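## Task

Take the tube sitting on the shelved bench by the door and seat it fully down in a hole of the tube rack on the shelved bench by the window. The task fails if the tube touches the floor, or if the robot tips over or is left leaning.

## Robot and tools

ROBOT. TidyBot++ is a single-arm robot. It has a wheeled base 0.54 m long, 0.50 m wide and 0.38 m tall on four powered casters. On top sits a seven-joint arm with a two-finger gripper. The shoulder is 0.12 m ahead of the base centre and 0.68 m up. Segment lengths are 0.42 m (upper arm), 0.31 m (forearm) and 0.31 m (wrist to hand point). The arm starts folded with the hand pointing down. Cameras: base_camera is fixed on the base; wrist_camera looks along the hand.

FRAMES. The base frame has its origin on the floor below the base centre, with x forward, y left and z up, in metres. hand_pose and target use this frame. The hand point lies midway between the finger pads. The hand's z axis runs out along the fingers, and the fingers close along its y axis. The odometry frame is the base frame as it stood at scene start. base_odometry gives heading in rad, positive to the left, and is counted from wheel turns, so slip shows as travel. base_tilt is in degrees, positive when leaning forward or right.

move arguments (any mix of base, joints and target; the motions start together):
- base: an object holding relative offsets measured along the base's current axes. translate_m is in metres, -2 to 2, positive forward. strafe_m is in metres, -2 to 2, positive left. rotate_rad is in radians, -6.3 to 6.3, positive counter-clockwise from above.
- joints: an object of absolute targets by name. joint_1_rad to joint_7_rad are in radians, and gripper_pos is 0 (open, about 85 mm gap) to 1 (closed). joint_2_rad is limited to ±2.249, joint_4_rad to ±2.579 and joint_6_rad to ±2.099; the rest turn freely and take the shorter way, so step under half a turn at a time. joint_1_rad is positive clockwise from above, the opposite of rotate_rad. At joint_2_rad 0 the upper arm is vertical, and positive leans it forward. At joint_4_rad 0 the elbow is straight, and with joint_3_rad at 3.14 negative bends forward. At joint_6_rad 0 the hand is in line with the forearm. With the hand down, joint_7_rad 1.57 opens the fingers to left and right.
- target: one list of seven numbers [x, y, z, qw, qx, qy, qz]. It is an absolute hand pose in the base frame, position in metres plus a unit quaternion. Alongside target, joints may hold only gripper_pos.
- speeds: optional caps for this call only. translate_m and strafe_m take 0.05 to 0.5 m/s; give one of them for a combined drive. rotate_rad takes 0.1 to 1.57 rad/s, and gripper_pos takes 0.234 to 0.993 per second.
- cameras: a list of base_camera, wrist_camera or all; [] means none.
- blocking: true (the default) returns at rest. false returns in about 0.5 s while the motion continues.

OTHER TOOLS. wait(seconds 0 to 10) returns the state and images. stop brakes everything you commanded. zoom_image(camera, region [x0, y0, x1, y1] pixels, at most 504 square) enlarges part of the latest image. read_manual only gives licences. finished_scene(scene) ends the current scene permanently; call it with that scene's number once the tube sits fully down in the rack.

RESULT LINES. Status words: "done", "moving", "off_target" (resting short and maybe still pushing), "contact_stop" and "time_out" (unplanned stops), "not_followed", and "torque_fault". "joint command not followed" or "pose unreachable" means a check refused the arm targets; self-collision is checked, but the base is not. hand_status is "done" within 10 mm and 2 degrees. hand_target is where the commanded joints would put the hand. motor_effort is in percent, with the peak shown in brackets. on_its_own lists uncommanded motion. Motor temperatures are also reported; MOTOR HOT appears at 60 °C, and at 75 °C the arm goes limp for a while. After a refused call or an unplanned stop, the reply's later move, wait and finished_scene calls are skipped.

PRACTICE. Hand targets usually land within about 3 cm. To correct, add (wanted minus hand_pose) to your previous target. To hold still while carrying a load, resend hand_target rather than hand_pose, since a held load makes the arm sag. For joint corrections, add (wanted minus reading) to the last command. Never command a loaded joint to its current reading. A straight-down hand reaches only about 0.94 m above the floor, and only close in. Forward, low poses close to the base can drive the arm into the base. Gripper gap is about 85 x (1 - gripper_pos) mm. Closing the fingers pushes them about 13 mm farther out, and closed tips reach about 20 mm past the hand point. When something stops the fingers they squeeze hard; aim about 0.01 past first contact for a lighter grip. When a lowered object lands, hand_pose stops dropping; watch the images and effort.

AVOID. Don't drive or turn while the arm is caught on furniture, and don't swing or stretch the arm out far from the folded pose; either can tip the robot. The arm keeps pushing into obstacles, and hits can cause torque faults. Don't drop the tube or let it reach the floor. Release it only once it is at rest in the hole. Avoid slams, hard pushes, twisting the gripper and squeezing hard on a tube that still rests on something. Lower the tube slowly into the hole and check with the cameras.

Each tool is called after ">>>" as name([rows], argument=value, ...), one row to a line, values as JSON.

## Session

>>> move()

Scene clock: 0.00 s.
Motor temperatures (°C): [32 32 26 26 44 32 50]
base_odometry: x=+0.000 y=+0.000 heading=+0.000
base_tilt: forward=-0.6 right=+0.2
base_status: not commanded
joint_positions: joint_1_rad=-0.047 joint_2_rad=-0.364 joint_3_rad=+3.147 joint_4_rad=-2.498 joint_5_rad=-0.038 joint_6_rad=-0.869 joint_7_rad=+1.593 gripper_pos=+0.000
joint_status: not commanded
motor_effort: joint_1_rad=-1 joint_2_rad=-1 joint_3_rad=+0 joint_4_rad=+14 joint_5_rad=+1 joint_6_rad=+2 joint_7_rad=+1
hand_pose: x=+0.2774 y=+0.0171 z=+0.5989 quat_wxyz=(-0.017, +0.997, +0.021, +0.069) (m; base frame)
hand_target: x=+0.2772 y=+0.0171 z=+0.5986 quat_wxyz=(-0.017, +0.997, +0.021, +0.069) (m; base frame)
hand_status: not commanded
pictures: base_camera, wrist_camera

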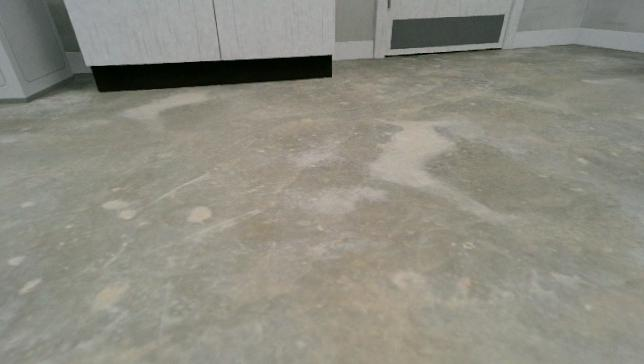

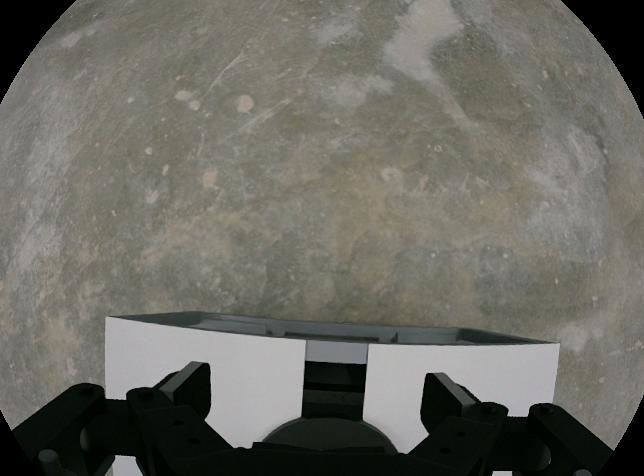

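>>> move(joints={"joint_2_rad":-0.5,"joint_4_rad":-2.2,"joint_6_rad":0.0}, cameras=["wrist_camera"])

>>> move(joints={"joint_1_rad":-1.3}, cameras=["wrist_camera"])

>>> move(joints={"joint_1_rad":-2.6}, cameras=["wrist_camera"])

>>> move(joints={"joint_1_rad":-3.9}, cameras=["wrist_camera"])

>>> move(joints={"joint_1_rad":-5.2}, cameras=["wrist_camera"])

Scene clock: 3.10 s.
Motor temperatures (°C): [32 32 26 26 44 32 50]
move: done
base_odometry: x=+0.000 y=+0.000 heading=+0.000
base_tilt: forward=-0.6 right=+0.2
base_status: not commanded
joint_positions: joint_1_rad=-0.047 joint_2_rad=-0.490 joint_3_rad=+3.147 joint_4_rad=-2.232 joint_5_rad=-0.038 joint_6_rad=-0.043 joint_7_rad=+1.593 gripper_pos=+0.000
joint_status: all done
motor_effort: joint_1_rad=-1(1) joint_2_rad=-4(4) joint_3_rad=+0(1) joint_4_rad=+20(20) joint_5_rad=+1(1) joint_6_rad=+9(9) joint_7_rad=+0(1)
hand_pose: x=+0.5345 y=+0.0187 z=+0.9332 quat_wxyz=(-0.020, +0.779, +0.010, +0.627) (m; base frame)
hand_target: x=+0.5374 y=+0.0182 z=+0.9705 quat_wxyz=(-0.020, +0.751, +0.009, +0.660) (m; base frame)
hand_status: not commanded
pictures: wrist_camera
camera_calibration:
wrist_camera: T_world_to_cam=[[0.0385783, -0.998866, 0.0278992, -0.0273657], [-0.226798, -0.0359439, -0.973278, 1.09227], [0.973177, 0.0312199, -0.227927, -0.177501], [0, 0, 0, 1]] pos_world=[0.42152, 0.0174673, 1.02339]

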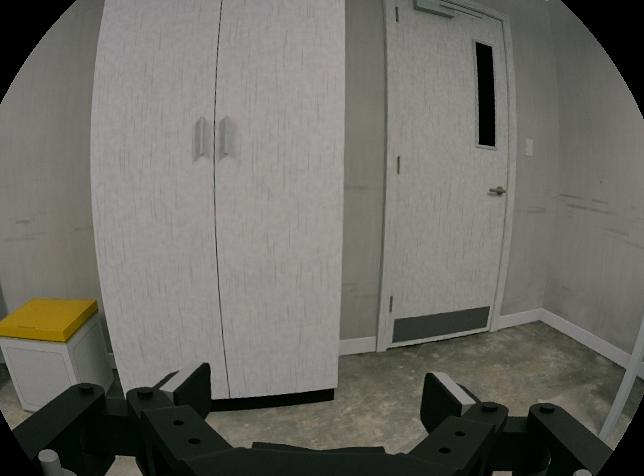

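Scene clock: 5.63 s.
Motor temperatures (°C): [32 32 26 26 44 32 50]
move: done
base_odometry: x=+0.000 y=+0.000 heading=+0.000
base_tilt: forward=-0.6 right=+0.2
base_status: not commanded
joint_positions: joint_1_rad=-1.278 joint_2_rad=-0.490 joint_3_rad=+3.147 joint_4_rad=-2.232 joint_5_rad=-0.038 joint_6_rad=-0.040 joint_7_rad=+1.593 gripper_pos=+0.000
joint_status: all done
motor_effort: joint_1_rad=+0(2) joint_2_rad=-4(4) joint_3_rad=+0(1) joint_4_rad=+20(20) joint_5_rad=+1(1) joint_6_rad=+9(9) joint_7_rad=+0(1)
hand_pose: x=+0.2402 y=+0.3981 z=+0.9342 quat_wxyz=(-0.379, +0.629, +0.457, +0.502) (m; base frame)
hand_target: x=+0.2325 y=+0.4031 z=+0.9705 quat_wxyz=(-0.403, +0.603, +0.448, +0.523) (m; base frame)
hand_status: not commanded
pictures: wrist_camera
camera_calibration:
wrist_camera: T_world_to_cam=[[0.954394, -0.297244, 0.0279083, -0.136333], [-0.0409232, -0.222845, -0.973995, 1.07052], [0.295733, 0.928432, -0.224846, -0.100044], [0, 0, 0, 1]] pos_world=[0.203511, 0.290921, 1.02399]

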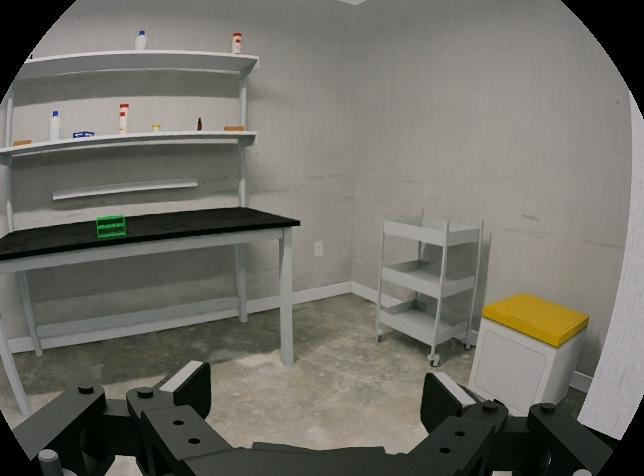

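Scene clock: 8.20 s.
Motor temperatures (°C): [32 32 26 26 44 32 50]
move: done
base_odometry: x=+0.000 y=+0.000 heading=+0.000
base_tilt: forward=-0.6 right=+0.2
base_status: not commanded
joint_positions: joint_1_rad=-2.577 joint_2_rad=-0.490 joint_3_rad=+3.147 joint_4_rad=-2.232 joint_5_rad=-0.038 joint_6_rad=-0.039 joint_7_rad=+1.593 gripper_pos=+0.000
joint_status: all done
motor_effort: joint_1_rad=+0(2) joint_2_rad=-4(4) joint_3_rad=-1(1) joint_4_rad=+20(20) joint_5_rad=+1(1) joint_6_rad=+9(9) joint_7_rad=+0(1)
hand_pose: x=-0.2321 y=+0.2233 z=+0.9343 quat_wxyz=(-0.605, +0.224, +0.744, +0.170) (m; base frame)
hand_target: x=-0.2391 y=+0.2172 z=+0.9705 quat_wxyz=(-0.637, +0.209, +0.722, +0.172) (m; base frame)
hand_status: not commanded
pictures: wrist_camera
camera_calibration:
wrist_camera: T_world_to_cam=[[0.541798, 0.840046, 0.0279094, -0.0872319], [0.20342, -0.0988355, -0.97409, 1.04149], [-0.815522, 0.533437, -0.224431, 0.0317695], [0, 0, 0, 1]] pos_world=[-0.13869, 0.159268, 1.02407]

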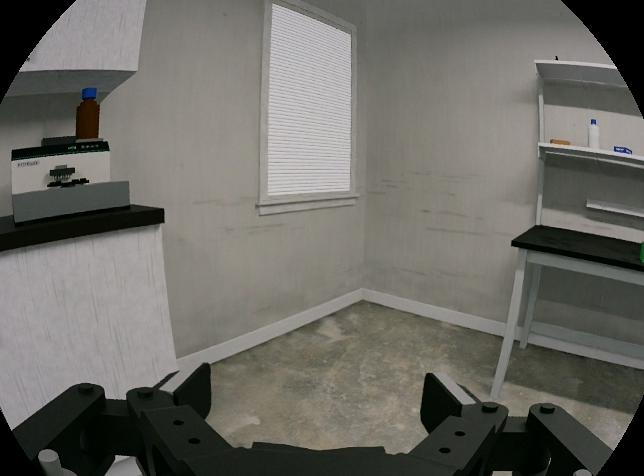

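Scene clock: 10.77 s.
Motor temperatures (°C): [32 32 26 27 44 32 50]
move: done
base_odometry: x=+0.000 y=+0.000 heading=+0.000
base_tilt: forward=-0.7 right=+0.2
base_status: not commanded
joint_positions: joint_1_rad=-3.877 joint_2_rad=-0.490 joint_3_rad=+3.147 joint_4_rad=-2.232 joint_5_rad=-0.038 joint_6_rad=-0.039 joint_7_rad=+1.593 gripper_pos=+0.000
joint_status: all done
motor_effort: joint_1_rad=-1(2) joint_2_rad=-3(4) joint_3_rad=-1(1) joint_4_rad=+20(20) joint_5_rad=+1(1) joint_6_rad=+9(9) joint_7_rad=+1(1)
hand_pose: x=-0.1901 y=-0.2786 z=+0.9344 quat_wxyz=(-0.585, -0.272, +0.728, -0.231) (m; base frame)
hand_target: x=-0.1861 y=-0.2869 z=+0.9705 quat_wxyz=(-0.611, -0.270, +0.701, -0.248) (m; base frame)
hand_status: not commanded
pictures: wrist_camera
camera_calibration:
wrist_camera: T_world_to_cam=[[-0.664479, 0.746786, 0.0279101, 0.0563162], [0.149475, 0.169408, -0.974145, 1.04794], [-0.732206, -0.643127, -0.224194, 0.0216118], [0, 0, 0, 1]] pos_world=[-0.103396, -0.205687, 1.02412]

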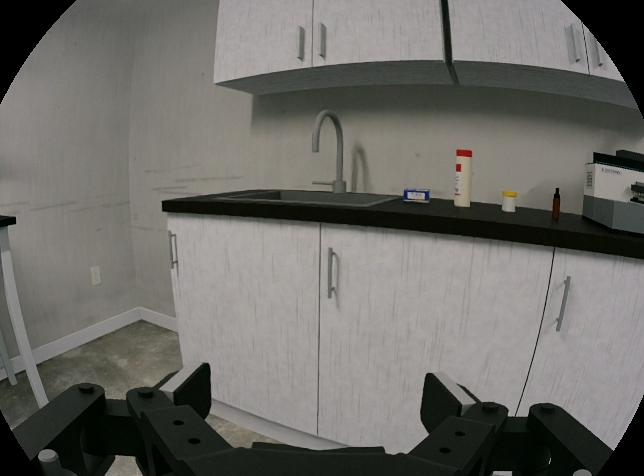

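Scene clock: 13.33 s.
Motor temperatures (°C): [32 32 26 27 44 32 50]
move: done
base_odometry: x=+0.000 y=+0.000 heading=+0.000
base_tilt: forward=-0.6 right=+0.2
base_status: not commanded
joint_positions: joint_1_rad=-5.178 joint_2_rad=-0.490 joint_3_rad=+3.147 joint_4_rad=-2.232 joint_5_rad=-0.038 joint_6_rad=-0.039 joint_7_rad=+1.593 gripper_pos=+0.000
joint_status: all done
motor_effort: joint_1_rad=-1(3) joint_2_rad=-3(4) joint_3_rad=+0(1) joint_4_rad=+20(20) joint_5_rad=+1(1) joint_6_rad=+9(9) joint_7_rad=+1(1)
hand_pose: x=+0.3048 y=-0.3724 z=+0.9345 quat_wxyz=(-0.326, -0.657, +0.415, -0.538) (m; base frame)
hand_target: x=+0.3139 y=-0.3707 z=+0.9705 quat_wxyz=(-0.336, -0.639, +0.395, -0.568) (m; base frame)
hand_status: not commanded
pictures: wrist_camera
camera_calibration:
wrist_camera: T_world_to_cam=[[-0.897305, -0.440527, 0.0279106, 0.0840234], [-0.123179, 0.18918, -0.974186, 1.08041], [0.423875, -0.87758, -0.224016, -0.116144], [0, 0, 0, 1]] pos_world=[0.257709, -0.269303, 1.02415]

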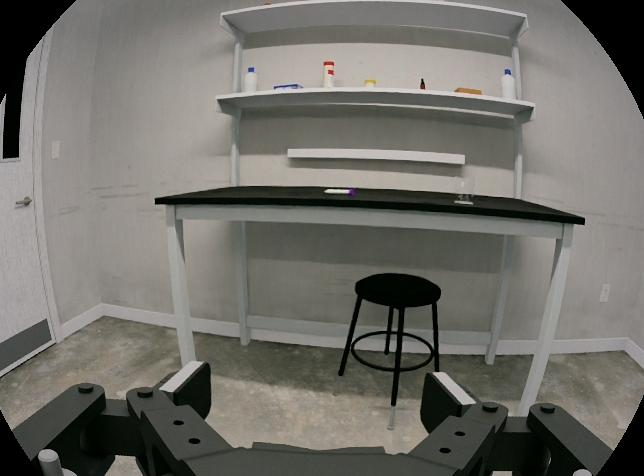

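>>> zoom_image(camera="wrist_camera", region=[280, 160, 520, 230])

Scaled by 2.100.

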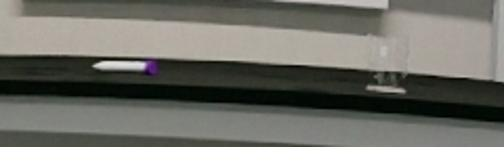

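>>> move(base={"rotate_rad":-1.36}, joints={"joint_1_rad":0.0}, cameras=["wrist_camera","base_camera"])

Scene clock: 18.47 s.
Motor temperatures (°C): [32 32 26 27 44 32 50]
move: done
base_odometry: x=+0.000 y=+0.000 heading=-1.359
base_tilt: forward=-0.6 right=+0.2
base_status: done
joint_positions: joint_1_rad=-6.261 joint_2_rad=-0.490 joint_3_rad=+3.147 joint_4_rad=-2.232 joint_5_rad=-0.038 joint_6_rad=-0.038 joint_7_rad=+1.593 gripper_pos=+0.000
joint_status: all done
motor_effort: joint_1_rad=-1(2) joint_2_rad=-3(4) joint_3_rad=-1(2) joint_4_rad=+20(20) joint_5_rad=+1(1) joint_6_rad=+9(9) joint_7_rad=+0(1)
hand_pose: x=+0.5350 y=-0.0103 z=+0.9347 quat_wxyz=(-0.002, -0.777, +0.017, -0.629) (m; base frame)
hand_target: x=+0.5378 y=-0.0015 z=+0.9705 quat_wxyz=(+0.004, -0.751, +0.008, -0.660) (m; base frame)
hand_status: not commanded
pictures: base_camera, wrist_camera
camera_calibration:
wrist_camera: T_world_to_cam=[[-0.031254, -0.999122, 0.027911, -0.0190333], [-0.224196, -0.0202054, -0.974334, 1.09251], [0.974043, -0.0367094, -0.223368, -0.182239], [0, 0, 0, 1]] pos_world=[0.421851, -0.00363188, 1.02429]

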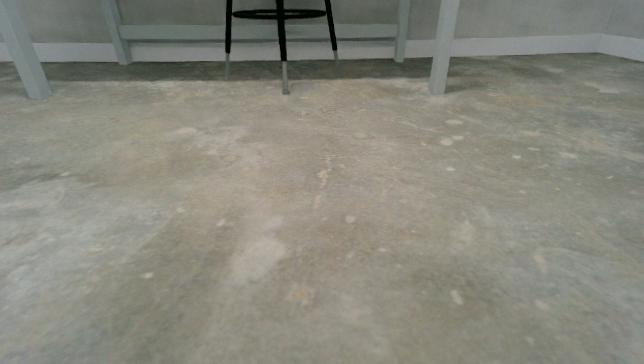

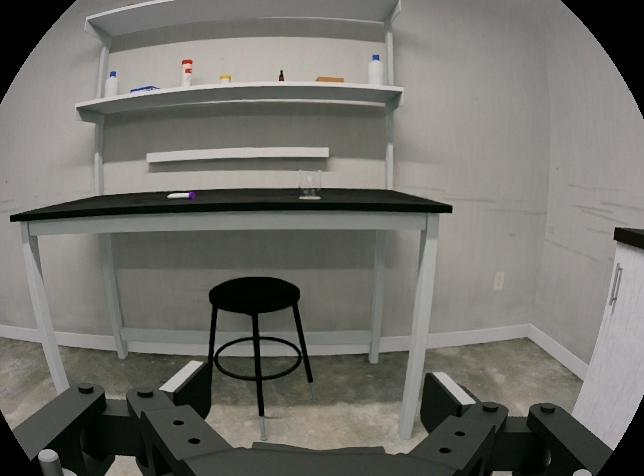

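>>> move(base={"translate_m":0.8,"strafe_m":0.48}, cameras=["wrist_camera","base_camera"])

Scene clock: 22.63 s.
Motor temperatures (°C): [32 32 26 27 44 32 50]
move: done
base_odometry: x=+0.638 y=-0.681 heading=-1.359
base_tilt: forward=-0.6 right=+0.2
base_status: done
joint_positions: joint_1_rad=-6.262 joint_2_rad=-0.498 joint_3_rad=+3.147 joint_4_rad=-2.232 joint_5_rad=-0.038 joint_6_rad=-0.037 joint_7_rad=+1.593 gripper_pos=+0.000
joint_status: not commanded
motor_effort: joint_1_rad=-1(2) joint_2_rad=-3(7) joint_3_rad=+0(3) joint_4_rad=+20(21) joint_5_rad=+1(1) joint_6_rad=+9(10) joint_7_rad=+1(1)
hand_pose: x=+0.5333 y=-0.0099 z=+0.9382 quat_wxyz=(-0.002, -0.774, +0.017, -0.633) (m; base frame)
hand_target: x=+0.5378 y=-0.0015 z=+0.9705 quat_wxyz=(+0.004, -0.751, +0.008, -0.660) (m; base frame)
hand_status: not commanded
pictures: base_camera, wrist_camera
camera_calibration:
wrist_camera: T_world_to_cam=[[-0.0306515, -0.999142, 0.0278489, -0.0190524], [-0.215533, -0.0205996, -0.976279, 1.09275], [0.976015, -0.0359268, -0.214716, -0.188881], [0, 0, 0, 1]] pos_world=[0.41929, -0.00331181, 1.0268]

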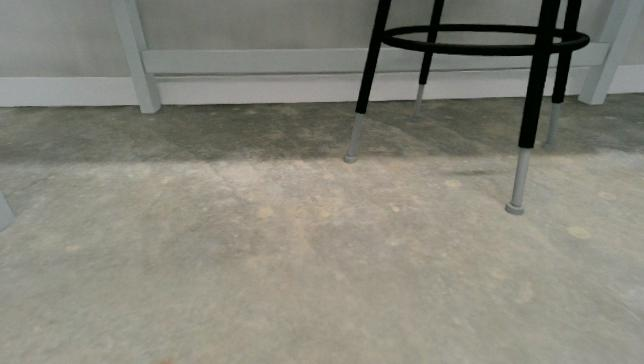

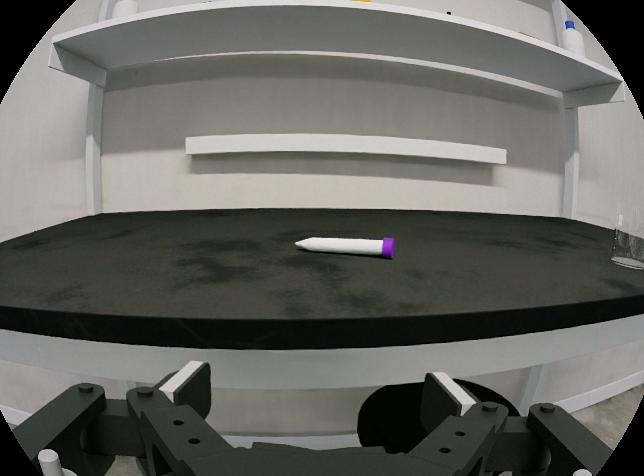

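>>> move(joints={"joint_2_rad":-0.3,"joint_4_rad":-1.4,"joint_6_rad":-1.1}, cameras=["wrist_camera"])

Scene clock: 29.03 s.
Motor temperatures (°C): [32 32 26 27 44 32 50]
move: done
base_odometry: x=+0.638 y=-0.681 heading=-1.359
base_tilt: forward=-0.6 right=+0.2
base_status: not commanded
joint_positions: joint_1_rad=-6.262 joint_2_rad=-0.321 joint_3_rad=+3.147 joint_4_rad=-1.442 joint_5_rad=-0.038 joint_6_rad=-1.055 joint_7_rad=+1.593 gripper_pos=+0.000
joint_status: all done
motor_effort: joint_1_rad=+0(1) joint_2_rad=-7(8) joint_3_rad=-1(1) joint_4_rad=+18(21) joint_5_rad=+1(1) joint_6_rad=+8(10) joint_7_rad=+1(1)
hand_pose: x=+0.5255 y=-0.0001 z=+1.0409 quat_wxyz=(+0.008, -0.885, +0.003, -0.465) (m; base frame)
hand_target: x=+0.5265 y=+0.0090 z=+1.0434 quat_wxyz=(+0.013, -0.891, -0.007, -0.454) (m; base frame)
hand_status: not commanded
pictures: wrist_camera
camera_calibration:
wrist_camera: T_world_to_cam=[[0.0179037, -0.999508, 0.0257643, -0.0356379], [-0.580612, -0.0313718, -0.813576, 1.21403], [0.813984, -0.000393036, -0.580887, 0.307443], [0, 0, 0, 1]] pos_world=[0.455265, 0.00258681, 1.16721]

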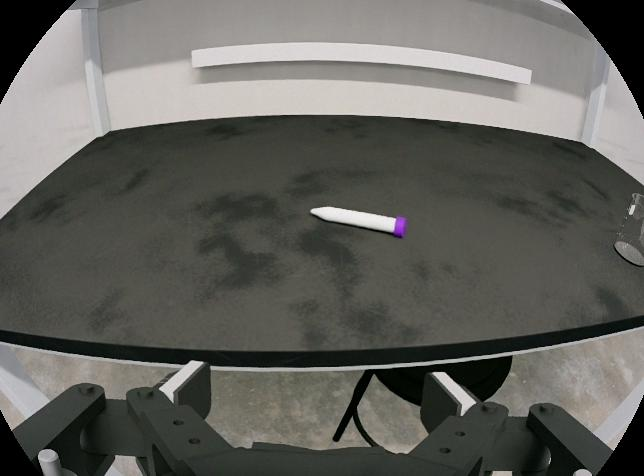

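>>> move(base={"translate_m":0.3,"strafe_m":-0.1}, speeds={"translate_m":0.25}, cameras=["wrist_camera","base_camera"])

Scene clock: 35.63 s.
Motor temperatures (°C): [32 32 26 27 43 32 50]
move: done
base_odometry: x=+0.603 y=-0.996 heading=-1.359
base_tilt: forward=-0.6 right=+0.2
base_status: done
joint_positions: joint_1_rad=-6.262 joint_2_rad=-0.307 joint_3_rad=+3.147 joint_4_rad=-1.440 joint_5_rad=-0.038 joint_6_rad=-1.060 joint_7_rad=+1.593 gripper_pos=+0.000
joint_status: not commanded
motor_effort: joint_1_rad=-1(1) joint_2_rad=-7(10) joint_3_rad=-1(1) joint_4_rad=+18(19) joint_5_rad=+1(1) joint_6_rad=+8(8) joint_7_rad=+0(2)
hand_pose: x=+0.5296 y=+0.0000 z=+1.0351 quat_wxyz=(+0.008, -0.889, +0.003, -0.457) (m; base frame)
hand_target: x=+0.5265 y=+0.0090 z=+1.0434 quat_wxyz=(+0.013, -0.891, -0.007, -0.454) (m; base frame)
hand_status: not commanded
pictures: base_camera, wrist_camera
camera_calibration:
wrist_camera: T_world_to_cam=[[0.0187936, -0.999507, 0.0251632, -0.0353474], [-0.594109, -0.0314064, -0.803771, 1.20871], [0.804165, 0.000156079, -0.594406, 0.319883], [0, 0, 0, 1]] pos_world=[0.461529, 0.00258117, 1.16255]

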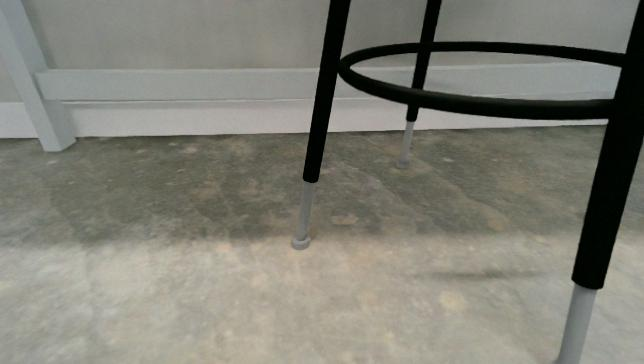

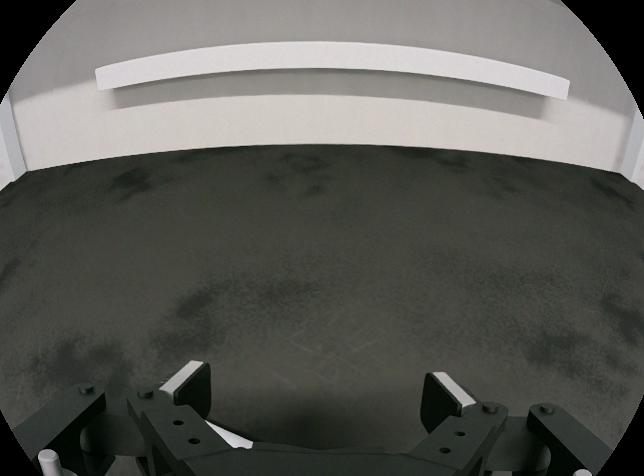

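>>> move(target=[0.511, -0.031, 1.085, 0.2127, -0.5507, 0.7936, 0.1476], joints={"gripper_pos":0.3})

Scene clock: 39.73 s.
Motor temperatures (°C): [32 32 26 27 43 32 50]
move: off_target
base_odometry: x=+0.603 y=-0.996 heading=-1.359
base_tilt: forward=-0.6 right=+0.2
base_status: not commanded
joint_positions: joint_1_rad=-6.043 joint_2_rad=+0.325 joint_3_rad=+2.834 joint_4_rad=-0.392 joint_5_rad=+0.071 joint_6_rad=-2.074 joint_7_rad=-0.044 gripper_pos=+0.299
joint_status: all done
motor_effort: joint_1_rad=-1(3) joint_2_rad=-22(26) joint_3_rad=-2(2) joint_4_rad=+11(19) joint_5_rad=+1(3) joint_6_rad=+3(8) joint_7_rad=+0(1)
hand_pose: x=+0.5602 y=-0.0281 z=+1.0297 quat_wxyz=(+0.147, -0.676, +0.714, -0.106) (m; base frame)
hand_target: x=+0.5540 y=-0.0267 z=+1.0197 quat_wxyz=(+0.128, -0.652, +0.742, -0.087) (m; base frame)
hand_status: off_target (0.074 m and 34.6 deg from the pose sent, 0.062 m and 129.5 deg at the start; a joint's target at an end of its range on 106 of 106 steps)
pictures: base_camera, wrist_camera
camera_calibration:
wrist_camera: T_world_to_cam=[[-0.939523, 0.0185752, -0.341983, 0.879653], [-0.00422838, 0.997823, 0.0658146, 0.0247677], [0.34246, 0.0632803, -0.937399, 0.905632], [0, 0, 0, 1]] pos_world=[0.516416, -0.0983622, 1.14813]

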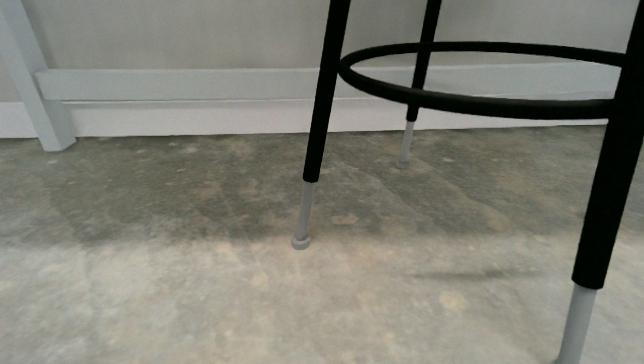

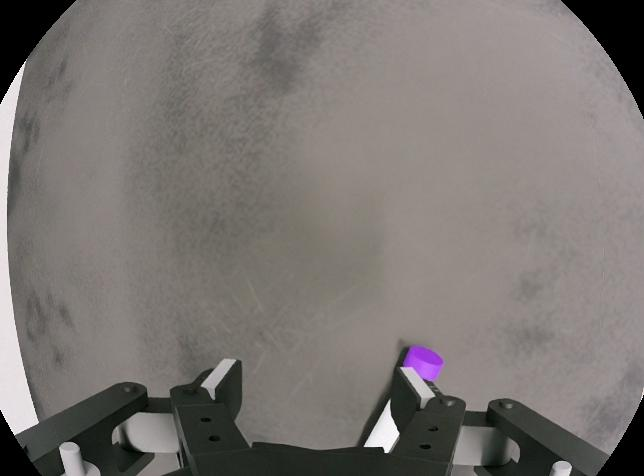

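>>> move(base={"strafe_m":-0.1}, cameras=[])

>>> move(target=[0.524, 0.072, 1.01, 0.2838, -0.5232, 0.7806, 0.1903])

Scene clock: 43.20 s.
Motor temperatures (°C): [32 32 26 27 43 32 50]
move: done
base_odometry: x=+0.505 y=-1.017 heading=-1.359
base_tilt: forward=-0.6 right=+0.2
base_status: done
joint_positions: joint_1_rad=-6.045 joint_2_rad=+0.325 joint_3_rad=+2.830 joint_4_rad=-0.392 joint_5_rad=+0.075 joint_6_rad=-2.075 joint_7_rad=-0.044 gripper_pos=+0.299
joint_status: not commanded
motor_effort: joint_1_rad=-1(3) joint_2_rad=-22(23) joint_3_rad=-2(2) joint_4_rad=+12(12) joint_5_rad=+1(1) joint_6_rad=+3(4) joint_7_rad=+0(1)
hand_pose: x=+0.5600 y=-0.0273 z=+1.0296 quat_wxyz=(+0.146, -0.677, +0.713, -0.106) (m; base frame)
hand_target: x=+0.5540 y=-0.0267 z=+1.0197 quat_wxyz=(+0.128, -0.652, +0.742, -0.087) (m; base frame)
hand_status: not commanded
pictures: none
No camera images: "cameras" was empty.

Scene clock: 45.30 s.
Motor temperatures (°C): [32 32 26 27 43 32 50]
move: off_target
base_odometry: x=+0.505 y=-1.017 heading=-1.359
base_tilt: forward=-0.6 right=+0.2
base_status: not commanded
joint_positions: joint_1_rad=-6.045 joint_2_rad=+0.190 joint_3_rad=+3.266 joint_4_rad=-0.863 joint_5_rad=-0.736 joint_6_rad=-1.971 joint_7_rad=-0.277 gripper_pos=+0.299
joint_status: not commanded
motor_effort: joint_1_rad=+0(1) joint_2_rad=-20(23) joint_3_rad=-1(2) joint_4_rad=+13(14) joint_5_rad=-4(4) joint_6_rad=+2(4) joint_7_rad=+0(1)
hand_pose: x=+0.5207 y=+0.0640 z=+1.0017 quat_wxyz=(+0.265, -0.564, +0.763, +0.172) (m; base frame)
hand_target: x=+0.5240 y=+0.0720 z=+1.0100 quat_wxyz=(+0.284, -0.523, +0.781, +0.190) (m; base frame)
hand_status: off_target (0.012 m and 5.9 deg from the pose sent, 0.107 m and 42.3 deg at the start)
pictures: base_camera, wrist_camera
camera_calibration:
wrist_camera: T_world_to_cam=[[-0.962951, 0.264037, -0.0548594, 0.540063], [0.177257, 0.77302, 0.609114, -0.689845], [0.203236, 0.576823, -0.791183, 0.780256], [0, 0, 0, 1]] pos_world=[0.483758, -0.0594027, 1.06715]

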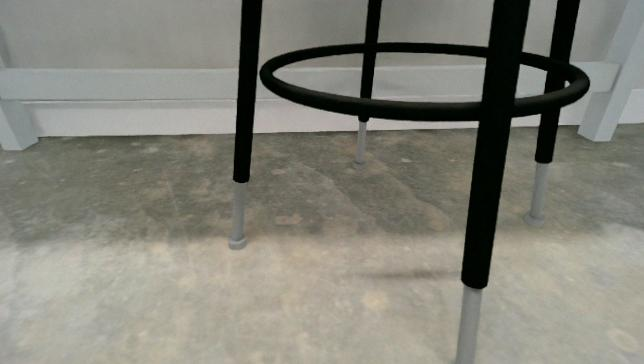

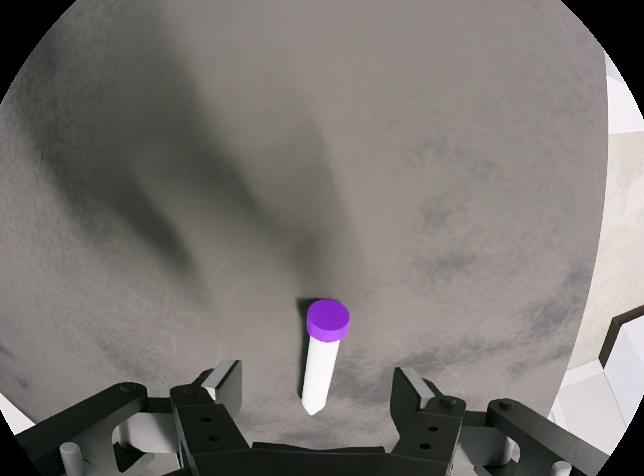

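>>> move(target=[0.535, 0.108, 0.966, 0.2838, -0.5232, 0.7806, 0.1903], joints={"gripper_pos":0.4}, cameras=["wrist_camera"])

Scene clock: 47.80 s.
Motor temperatures (°C): [32 32 26 27 43 32 50]
move: off_target
base_odometry: x=+0.505 y=-1.017 heading=-1.359
base_tilt: forward=-0.6 right=+0.2
base_status: not commanded
joint_positions: joint_1_rad=-6.150 joint_2_rad=+0.143 joint_3_rad=+3.267 joint_4_rad=-1.077 joint_5_rad=-0.738 joint_6_rad=-1.781 joint_7_rad=-0.278 gripper_pos=+0.399
joint_status: all done
motor_effort: joint_1_rad=-1(1) joint_2_rad=-19(20) joint_3_rad=-1(2) joint_4_rad=+15(15) joint_5_rad=-5(5) joint_6_rad=+2(2) joint_7_rad=+0(1)
hand_pose: x=+0.5332 y=+0.1099 z=+0.9690 quat_wxyz=(+0.283, -0.550, +0.761, +0.196) (m; base frame)
hand_target: x=+0.5350 y=+0.1080 z=+0.9660 quat_wxyz=(+0.284, -0.523, +0.781, +0.190) (m; base frame)
hand_status: off_target (0.004 m and 3.8 deg from the pose sent, 0.058 m and 5.9 deg at the start)
pictures: wrist_camera
camera_calibration:
wrist_camera: T_world_to_cam=[[-0.95969, 0.27922, -0.0321191, 0.512784], [0.190055, 0.728884, 0.657729, -0.756705], [0.207062, 0.625111, -0.75257, 0.680689], [0, 0, 0, 1]] pos_world=[0.494984, -0.0171355, 1.02644]

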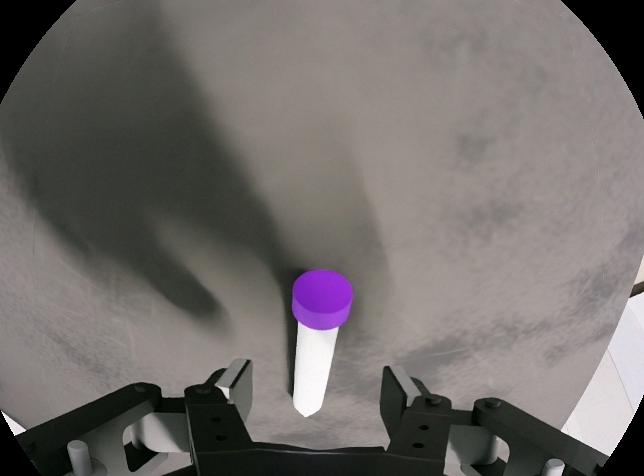

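>>> move(target=[0.538, 0.113, 0.944, 0.2838, -0.5232, 0.7806, 0.1903], cameras=["wrist_camera"])

Scene clock: 49.47 s.
Motor temperatures (°C): [32 32 26 27 43 32 50]
move: off_target
base_odometry: x=+0.505 y=-1.017 heading=-1.359
base_tilt: forward=-0.6 right=+0.2
base_status: not commanded
joint_positions: joint_1_rad=-6.168 joint_2_rad=+0.128 joint_3_rad=+3.267 joint_4_rad=-1.166 joint_5_rad=-0.738 joint_6_rad=-1.711 joint_7_rad=-0.278 gripper_pos=+0.399
joint_status: not commanded
motor_effort: joint_1_rad=+0(2) joint_2_rad=-19(21) joint_3_rad=-1(1) joint_4_rad=+15(16) joint_5_rad=-5(5) joint_6_rad=+2(2) joint_7_rad=+0(1)
hand_pose: x=+0.5365 y=+0.1177 z=+0.9508 quat_wxyz=(+0.285, -0.534, +0.769, +0.205) (m; base frame)
hand_target: x=+0.5380 y=+0.1130 z=+0.9440 quat_wxyz=(+0.284, -0.523, +0.781, +0.190) (m; base frame)
hand_status: off_target (0.008 m and 2.5 deg from the pose sent, 0.026 m and 3.8 deg at the start)
pictures: wrist_camera
camera_calibration:
wrist_camera: T_world_to_cam=[[-0.951926, 0.30616, -0.0101105, 0.484906], [0.220944, 0.709083, 0.669616, -0.776539], [0.212179, 0.635191, -0.742639, 0.648015], [0, 0, 0, 1]] pos_world=[0.495671, -0.00944214, 1.00613]

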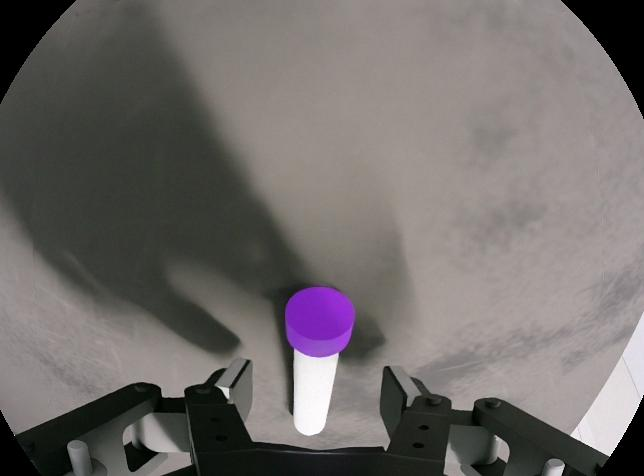

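>>> move(target=[0.537, 0.109, 0.928, 0.2838, -0.5232, 0.7806, 0.1903], cameras=["wrist_camera"])

Scene clock: 50.70 s.
Motor temperatures (°C): [32 32 26 27 43 32 50]
move: off_target
base_odometry: x=+0.505 y=-1.017 heading=-1.359
base_tilt: forward=-0.6 right=+0.2
base_status: not commanded
joint_positions: joint_1_rad=-6.169 joint_2_rad=+0.110 joint_3_rad=+3.269 joint_4_rad=-1.225 joint_5_rad=-0.735 joint_6_rad=-1.670 joint_7_rad=-0.278 gripper_pos=+0.399
joint_status: not commanded
motor_effort: joint_1_rad=+0(1) joint_2_rad=-17(20) joint_3_rad=-1(1) joint_4_rad=+14(15) joint_5_rad=-4(5) joint_6_rad=+1(2) joint_7_rad=+0(1)
hand_pose: x=+0.5356 y=+0.1167 z=+0.9401 quat_wxyz=(+0.287, -0.521, +0.777, +0.207) (m; base frame)
hand_target: x=+0.5370 y=+0.1090 z=+0.9280 quat_wxyz=(+0.284, -0.523, +0.781, +0.190) (m; base frame)
hand_status: off_target (0.014 m and 2.0 deg from the pose sent, 0.024 m and 2.5 deg at the start)
pictures: wrist_camera
camera_calibration:
wrist_camera: T_world_to_cam=[[-0.942639, 0.333813, 0.0013575, 0.465284], [0.247684, 0.696685, 0.673263, -0.784809], [0.223798, 0.63498, -0.739402, 0.631657], [0, 0, 0, 1]] pos_world=[0.491615, -0.0096427, 0.9948]

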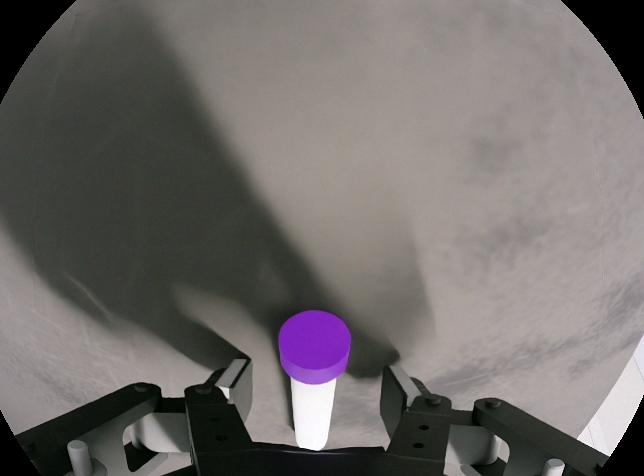

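>>> move(joints={"gripper_pos":0.74}, speeds={"gripper_pos":0.234}, cameras=["wrist_camera"])

Scene clock: 53.13 s.
Motor temperatures (°C): [32 32 26 27 43 32 49]
move: done
base_odometry: x=+0.505 y=-1.017 heading=-1.359
base_tilt: forward=-0.6 right=+0.2
base_status: not commanded
joint_positions: joint_1_rad=-6.169 joint_2_rad=+0.106 joint_3_rad=+3.269 joint_4_rad=-1.225 joint_5_rad=-0.735 joint_6_rad=-1.664 joint_7_rad=-0.278 gripper_pos=+0.738
joint_status: all done
motor_effort: joint_1_rad=-1(2) joint_2_rad=-17(18) joint_3_rad=-1(1) joint_4_rad=+13(14) joint_5_rad=-3(4) joint_6_rad=+1(1) joint_7_rad=+1(1)
hand_pose: x=+0.5363 y=+0.1162 z=+0.9422 quat_wxyz=(+0.291, -0.520, +0.777, +0.203) (m; base frame)
hand_target: x=+0.5370 y=+0.1090 z=+0.9280 quat_wxyz=(+0.284, -0.523, +0.781, +0.190) (m; base frame)
hand_status: not commanded
pictures: wrist_camera
camera_calibration:
wrist_camera: T_world_to_cam=[[-0.941015, 0.338282, -0.00751529, 0.473083], [0.24481, 0.695996, 0.675024, -0.786109], [0.233579, 0.633368, -0.737757, 0.626747], [0, 0, 0, 1]] pos_world=[0.49123, -0.00986829, 0.996586]

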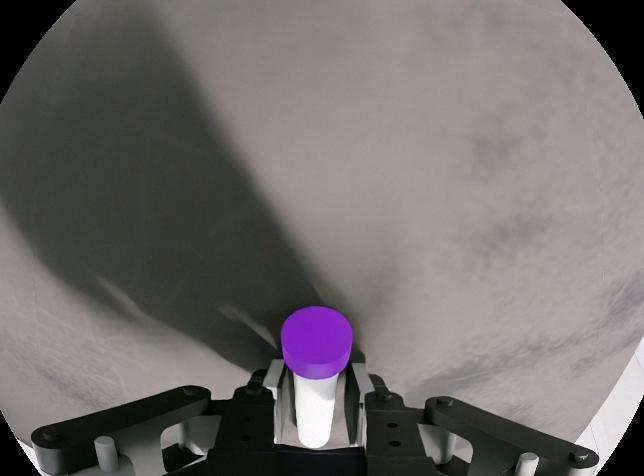

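>>> move(target=[0.537, 0.110, 0.936, 0.2838, -0.5232, 0.7806, 0.1903], cameras=[])

>>> move(joints={"gripper_pos":0.82}, speeds={"gripper_pos":0.234}, cameras=["wrist_camera"])

Scene clock: 54.10 s.
Motor temperatures (°C): [32 32 26 27 43 32 49]
move: done
base_odometry: x=+0.505 y=-1.017 heading=-1.359
base_tilt: forward=-0.6 right=+0.2
base_status: not commanded
joint_positions: joint_1_rad=-6.169 joint_2_rad=+0.106 joint_3_rad=+3.269 joint_4_rad=-1.225 joint_5_rad=-0.735 joint_6_rad=-1.664 joint_7_rad=-0.278 gripper_pos=+0.738
joint_status: not commanded
motor_effort: joint_1_rad=-1(1) joint_2_rad=-17(17) joint_3_rad=-1(1) joint_4_rad=+13(14) joint_5_rad=-3(3) joint_6_rad=+1(1) joint_7_rad=+0(1)
hand_pose: x=+0.5363 y=+0.1162 z=+0.9422 quat_wxyz=(+0.291, -0.520, +0.777, +0.203) (m; base frame)
hand_target: x=+0.5370 y=+0.1100 z=+0.9360 quat_wxyz=(+0.284, -0.523, +0.781, +0.190) (m; base frame)
hand_status: done (0.009 m and 1.8 deg from the pose sent, 0.009 m and 1.8 deg at the start)
pictures: none
No camera images: "cameras" was empty.

Scene clock: 54.77 s.
Motor temperatures (°C): [32 32 26 27 43 32 49]
move: done
base_odometry: x=+0.505 y=-1.017 heading=-1.359
base_tilt: forward=-0.6 right=+0.2
base_status: not commanded
joint_positions: joint_1_rad=-6.169 joint_2_rad=+0.106 joint_3_rad=+3.269 joint_4_rad=-1.225 joint_5_rad=-0.735 joint_6_rad=-1.664 joint_7_rad=-0.278 gripper_pos=+0.816
joint_status: all done
motor_effort: joint_1_rad=-1(2) joint_2_rad=-16(17) joint_3_rad=-1(1) joint_4_rad=+13(13) joint_5_rad=-2(3) joint_6_rad=+0(1) joint_7_rad=+1(1)
hand_pose: x=+0.5363 y=+0.1162 z=+0.9423 quat_wxyz=(+0.291, -0.520, +0.777, +0.203) (m; base frame)
hand_target: x=+0.5370 y=+0.1100 z=+0.9360 quat_wxyz=(+0.284, -0.523, +0.781, +0.190) (m; base frame)
hand_status: not commanded
pictures: wrist_camera
camera_calibration:
wrist_camera: T_world_to_cam=[[-0.941, 0.338318, -0.0077034, 0.473242], [0.244707, 0.696001, 0.675056, -0.786123], [0.233745, 0.633343, -0.737726, 0.626678], [0, 0, 0, 1]] pos_world=[0.491207, -0.00986609, 0.99664]

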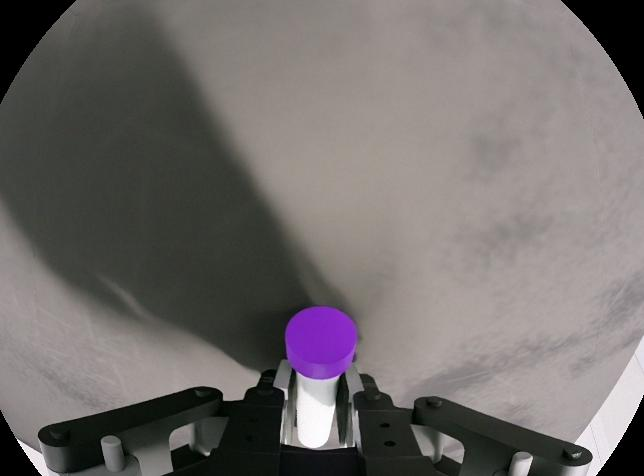

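>>> move(joints={"gripper_pos":0.87}, speeds={"gripper_pos":0.234}, cameras=["wrist_camera"])

Scene clock: 55.50 s.
Motor temperatures (°C): [32 32 26 27 43 32 49]
move: off_target
base_odometry: x=+0.505 y=-1.017 heading=-1.359
base_tilt: forward=-0.6 right=+0.2
base_status: not commanded
joint_positions: joint_1_rad=-6.169 joint_2_rad=+0.105 joint_3_rad=+3.269 joint_4_rad=-1.225 joint_5_rad=-0.735 joint_6_rad=-1.664 joint_7_rad=-0.278 gripper_pos=+0.835
joint_status: gripper_pos off_target (ended at +0.835, target +0.870)
motor_effort: joint_1_rad=-1(2) joint_2_rad=-16(16) joint_3_rad=-1(1) joint_4_rad=+12(13) joint_5_rad=-2(3) joint_6_rad=+0(0) joint_7_rad=+0(1)
hand_pose: x=+0.5362 y=+0.1162 z=+0.9424 quat_wxyz=(+0.291, -0.520, +0.777, +0.203) (m; base frame)
hand_target: x=+0.5370 y=+0.1100 z=+0.9360 quat_wxyz=(+0.284, -0.523, +0.781, +0.190) (m; base frame)
hand_status: not commanded
pictures: wrist_camera
camera_calibration:
wrist_camera: T_world_to_cam=[[-0.940999, 0.338318, -0.00790367, 0.473378], [0.244569, 0.696017, 0.67509, -0.78613], [0.233896, 0.633326, -0.737693, 0.626638], [0, 0, 0, 1]] pos_world=[0.491143, -0.00985868, 0.996716]

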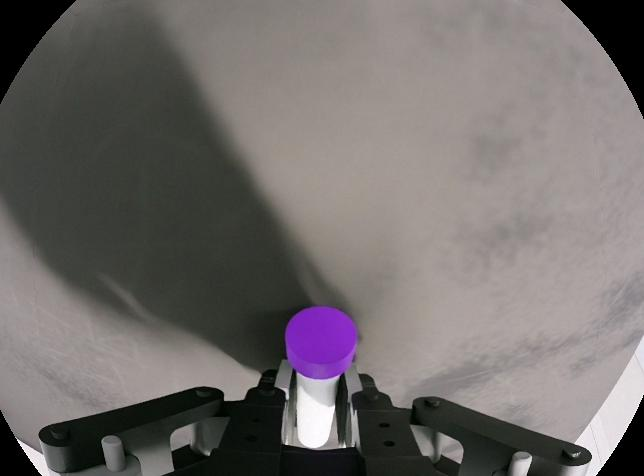

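>>> move(target=[0.53, 0.09, 0.99, 0.2838, -0.5232, 0.7806, 0.1903], cameras=["wrist_camera"])

Scene clock: 57.17 s.
Motor temperatures (°C): [32 32 26 27 43 32 49]
move: off_target
base_odometry: x=+0.505 y=-1.017 heading=-1.359
base_tilt: forward=-0.6 right=+0.2
base_status: not commanded
joint_positions: joint_1_rad=-6.138 joint_2_rad=+0.117 joint_3_rad=+3.271 joint_4_rad=-1.036 joint_5_rad=-0.735 joint_6_rad=-1.805 joint_7_rad=-0.278 gripper_pos=+0.835
joint_status: not commanded
motor_effort: joint_1_rad=+0(1) joint_2_rad=-18(21) joint_3_rad=-1(1) joint_4_rad=+15(16) joint_5_rad=-4(5) joint_6_rad=+2(2) joint_7_rad=+0(1)
hand_pose: x=+0.5248 y=+0.1032 z=+0.9900 quat_wxyz=(+0.296, -0.556, +0.757, +0.176) (m; base frame)
hand_target: x=+0.5300 y=+0.0900 z=+0.9900 quat_wxyz=(+0.284, -0.523, +0.781, +0.190) (m; base frame)
hand_status: off_target (0.014 m and 5.1 deg from the pose sent, 0.055 m and 1.8 deg at the start)
pictures: wrist_camera
camera_calibration:
wrist_camera: T_world_to_cam=[[-0.956243, 0.280918, -0.0817621, 0.554398], [0.161856, 0.740729, 0.652015, -0.744787], [0.243726, 0.610251, -0.753785, 0.685853], [0, 0, 0, 1]] pos_world=[0.483527, -0.0225978, 1.04793]

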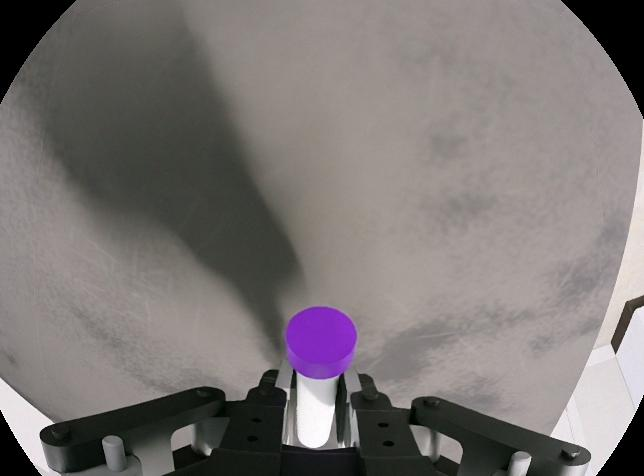

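>>> move(base={"translate_m":-0.9}, cameras=["wrist_camera"])

>>> move(base={"rotate_rad":3.14}, joints={"joint_1_rad":0,"joint_2_rad":-0.49,"joint_3_rad":3.14,"joint_4_rad":-2.1,"joint_5_rad":0,"joint_6_rad":-0.5,"joint_7_rad":1.57})

Scene clock: 61.20 s.
Motor temperatures (°C): [32 32 26 27 43 32 49]
move: done
base_odometry: x=+0.316 y=-0.137 heading=-1.359
base_tilt: forward=-0.6 right=+0.2
base_status: done
joint_positions: joint_1_rad=-6.137 joint_2_rad=+0.130 joint_3_rad=+3.272 joint_4_rad=-1.035 joint_5_rad=-0.735 joint_6_rad=-1.811 joint_7_rad=-0.278 gripper_pos=+0.835
joint_status: not commanded
motor_effort: joint_1_rad=+0(2) joint_2_rad=-19(21) joint_3_rad=-1(1) joint_4_rad=+15(15) joint_5_rad=-5(5) joint_6_rad=+2(3) joint_7_rad=+0(1)
hand_pose: x=+0.5273 y=+0.1021 z=+0.9846 quat_wxyz=(+0.289, -0.555, +0.759, +0.182) (m; base frame)
hand_target: x=+0.5300 y=+0.0900 z=+0.9900 quat_wxyz=(+0.284, -0.523, +0.781, +0.190) (m; base frame)
hand_status: not commanded
pictures: wrist_camera
camera_calibration:
wrist_camera: T_world_to_cam=[[-0.958023, 0.279227, -0.0649964, 0.541313], [0.171631, 0.740192, 0.650122, -0.744139], [0.229642, 0.611677, -0.757044, 0.692325], [0, 0, 0, 1]] pos_world=[0.487321, -0.0238228, 1.04309]

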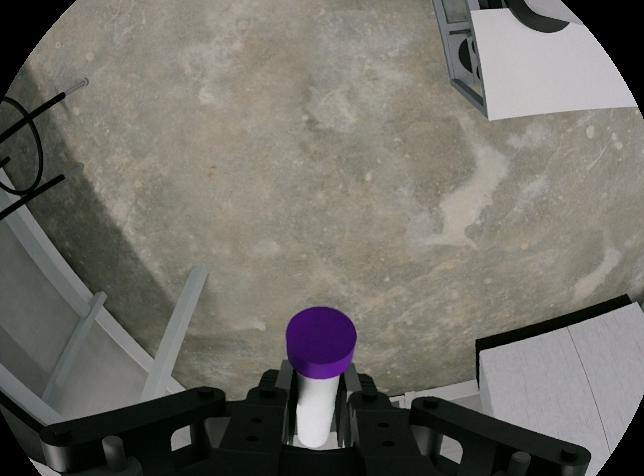

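Scene clock: 64.50 s.
Motor temperatures (°C): [32 32 26 27 43 32 49]
move: done
base_odometry: x=+0.316 y=-0.137 heading=+1.780
base_tilt: forward=-0.6 right=+0.2
base_status: done
joint_positions: joint_1_rad=-6.265 joint_2_rad=-0.473 joint_3_rad=+3.154 joint_4_rad=-2.064 joint_5_rad=-0.040 joint_6_rad=-0.541 joint_7_rad=+1.485 gripper_pos=+0.835
joint_status: all done
motor_effort: joint_1_rad=+0(3) joint_2_rad=-4(20) joint_3_rad=+0(3) joint_4_rad=+19(20) joint_5_rad=+1(6) joint_6_rad=+8(8) joint_7_rad=+1(2)
hand_pose: x=+0.5054 y=-0.0045 z=+0.8843 quat_wxyz=(+0.033, -0.873, +0.061, -0.482) (m; base frame)
hand_target: x=+0.5022 y=+0.0021 z=+0.8809 quat_wxyz=(+0.000, -0.870, +0.000, -0.493) (m; base frame)
hand_status: not commanded
pictures: base_camera, wrist_camera
camera_calibration:
wrist_camera: T_world_to_cam=[[-0.0611212, -0.995404, -0.0737233, 0.0922223], [-0.543213, 0.0951381, -0.834187, 1.07469], [0.837367, -0.010939, -0.546531, 0.190538], [0, 0, 0, 1]] pos_world=[0.429873, -0.00836145, 1.00743]

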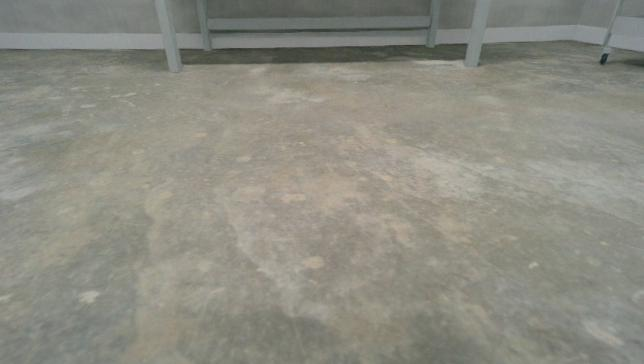

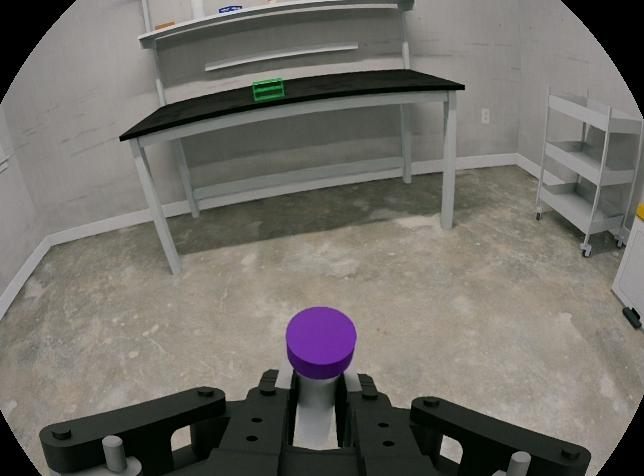

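>>> move(base={"translate_m":1.05,"strafe_m":0.14}, joints={"joint_1_rad":0,"joint_2_rad":-0.4,"joint_3_rad":3.14,"joint_4_rad":-1.6,"joint_5_rad":0,"joint_6_rad":-0.9,"joint_7_rad":1.57})

Scene clock: 68.47 s.
Motor temperatures (°C): [32 32 26 27 43 32 49]
move: done
base_odometry: x=-0.039 y=+0.862 heading=+1.781
base_tilt: forward=-0.6 right=+0.2
base_status: done
joint_positions: joint_1_rad=-6.265 joint_2_rad=-0.406 joint_3_rad=+3.154 joint_4_rad=-1.642 joint_5_rad=-0.038 joint_6_rad=-0.857 joint_7_rad=+1.487 gripper_pos=+0.835
joint_status: all done
motor_effort: joint_1_rad=+0(2) joint_2_rad=-5(8) joint_3_rad=-1(2) joint_4_rad=+19(21) joint_5_rad=+0(1) joint_6_rad=+8(10) joint_7_rad=+0(2)
hand_pose: x=+0.5198 y=-0.0029 z=+1.0161 quat_wxyz=(+0.034, -0.864, +0.054, -0.499) (m; base frame)
hand_target: x=+0.5168 y=+0.0022 z=+1.0261 quat_wxyz=(+0.000, -0.867, +0.000, -0.498) (m; base frame)
hand_status: not commanded
pictures: base_camera, wrist_camera
camera_calibration:
wrist_camera: T_world_to_cam=[[-0.0463013, -0.996524, -0.0692509, 0.0921641], [-0.511728, 0.0832, -0.85511, 1.19721], [0.857899, -0.00415505, -0.513801, 0.206665], [0, 0, 0, 1]] pos_world=[0.439616, -0.0069054, 1.13631]

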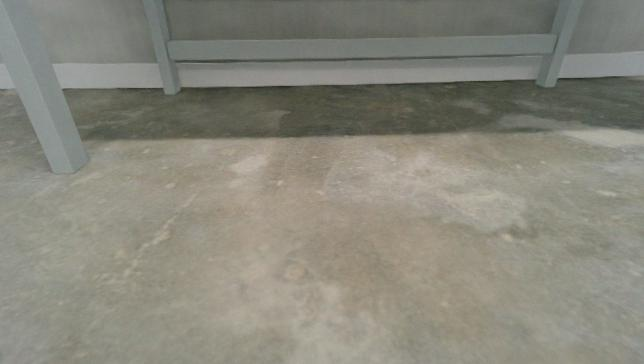

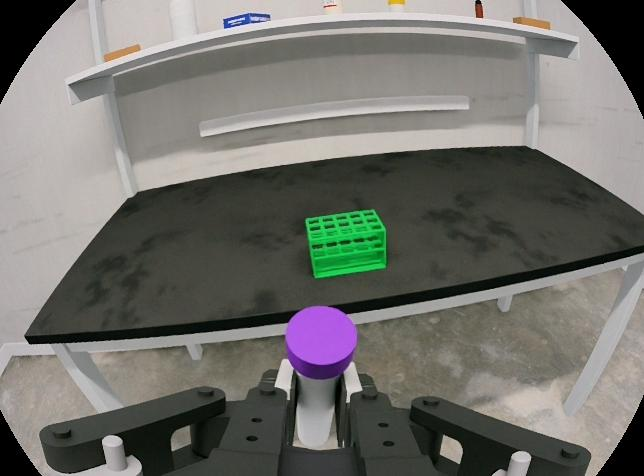

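>>> zoom_image(camera="wrist_camera", region=[290, 195, 400, 285])

Scaled by 4.582.

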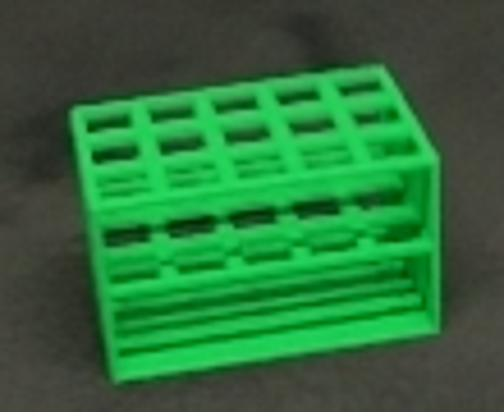

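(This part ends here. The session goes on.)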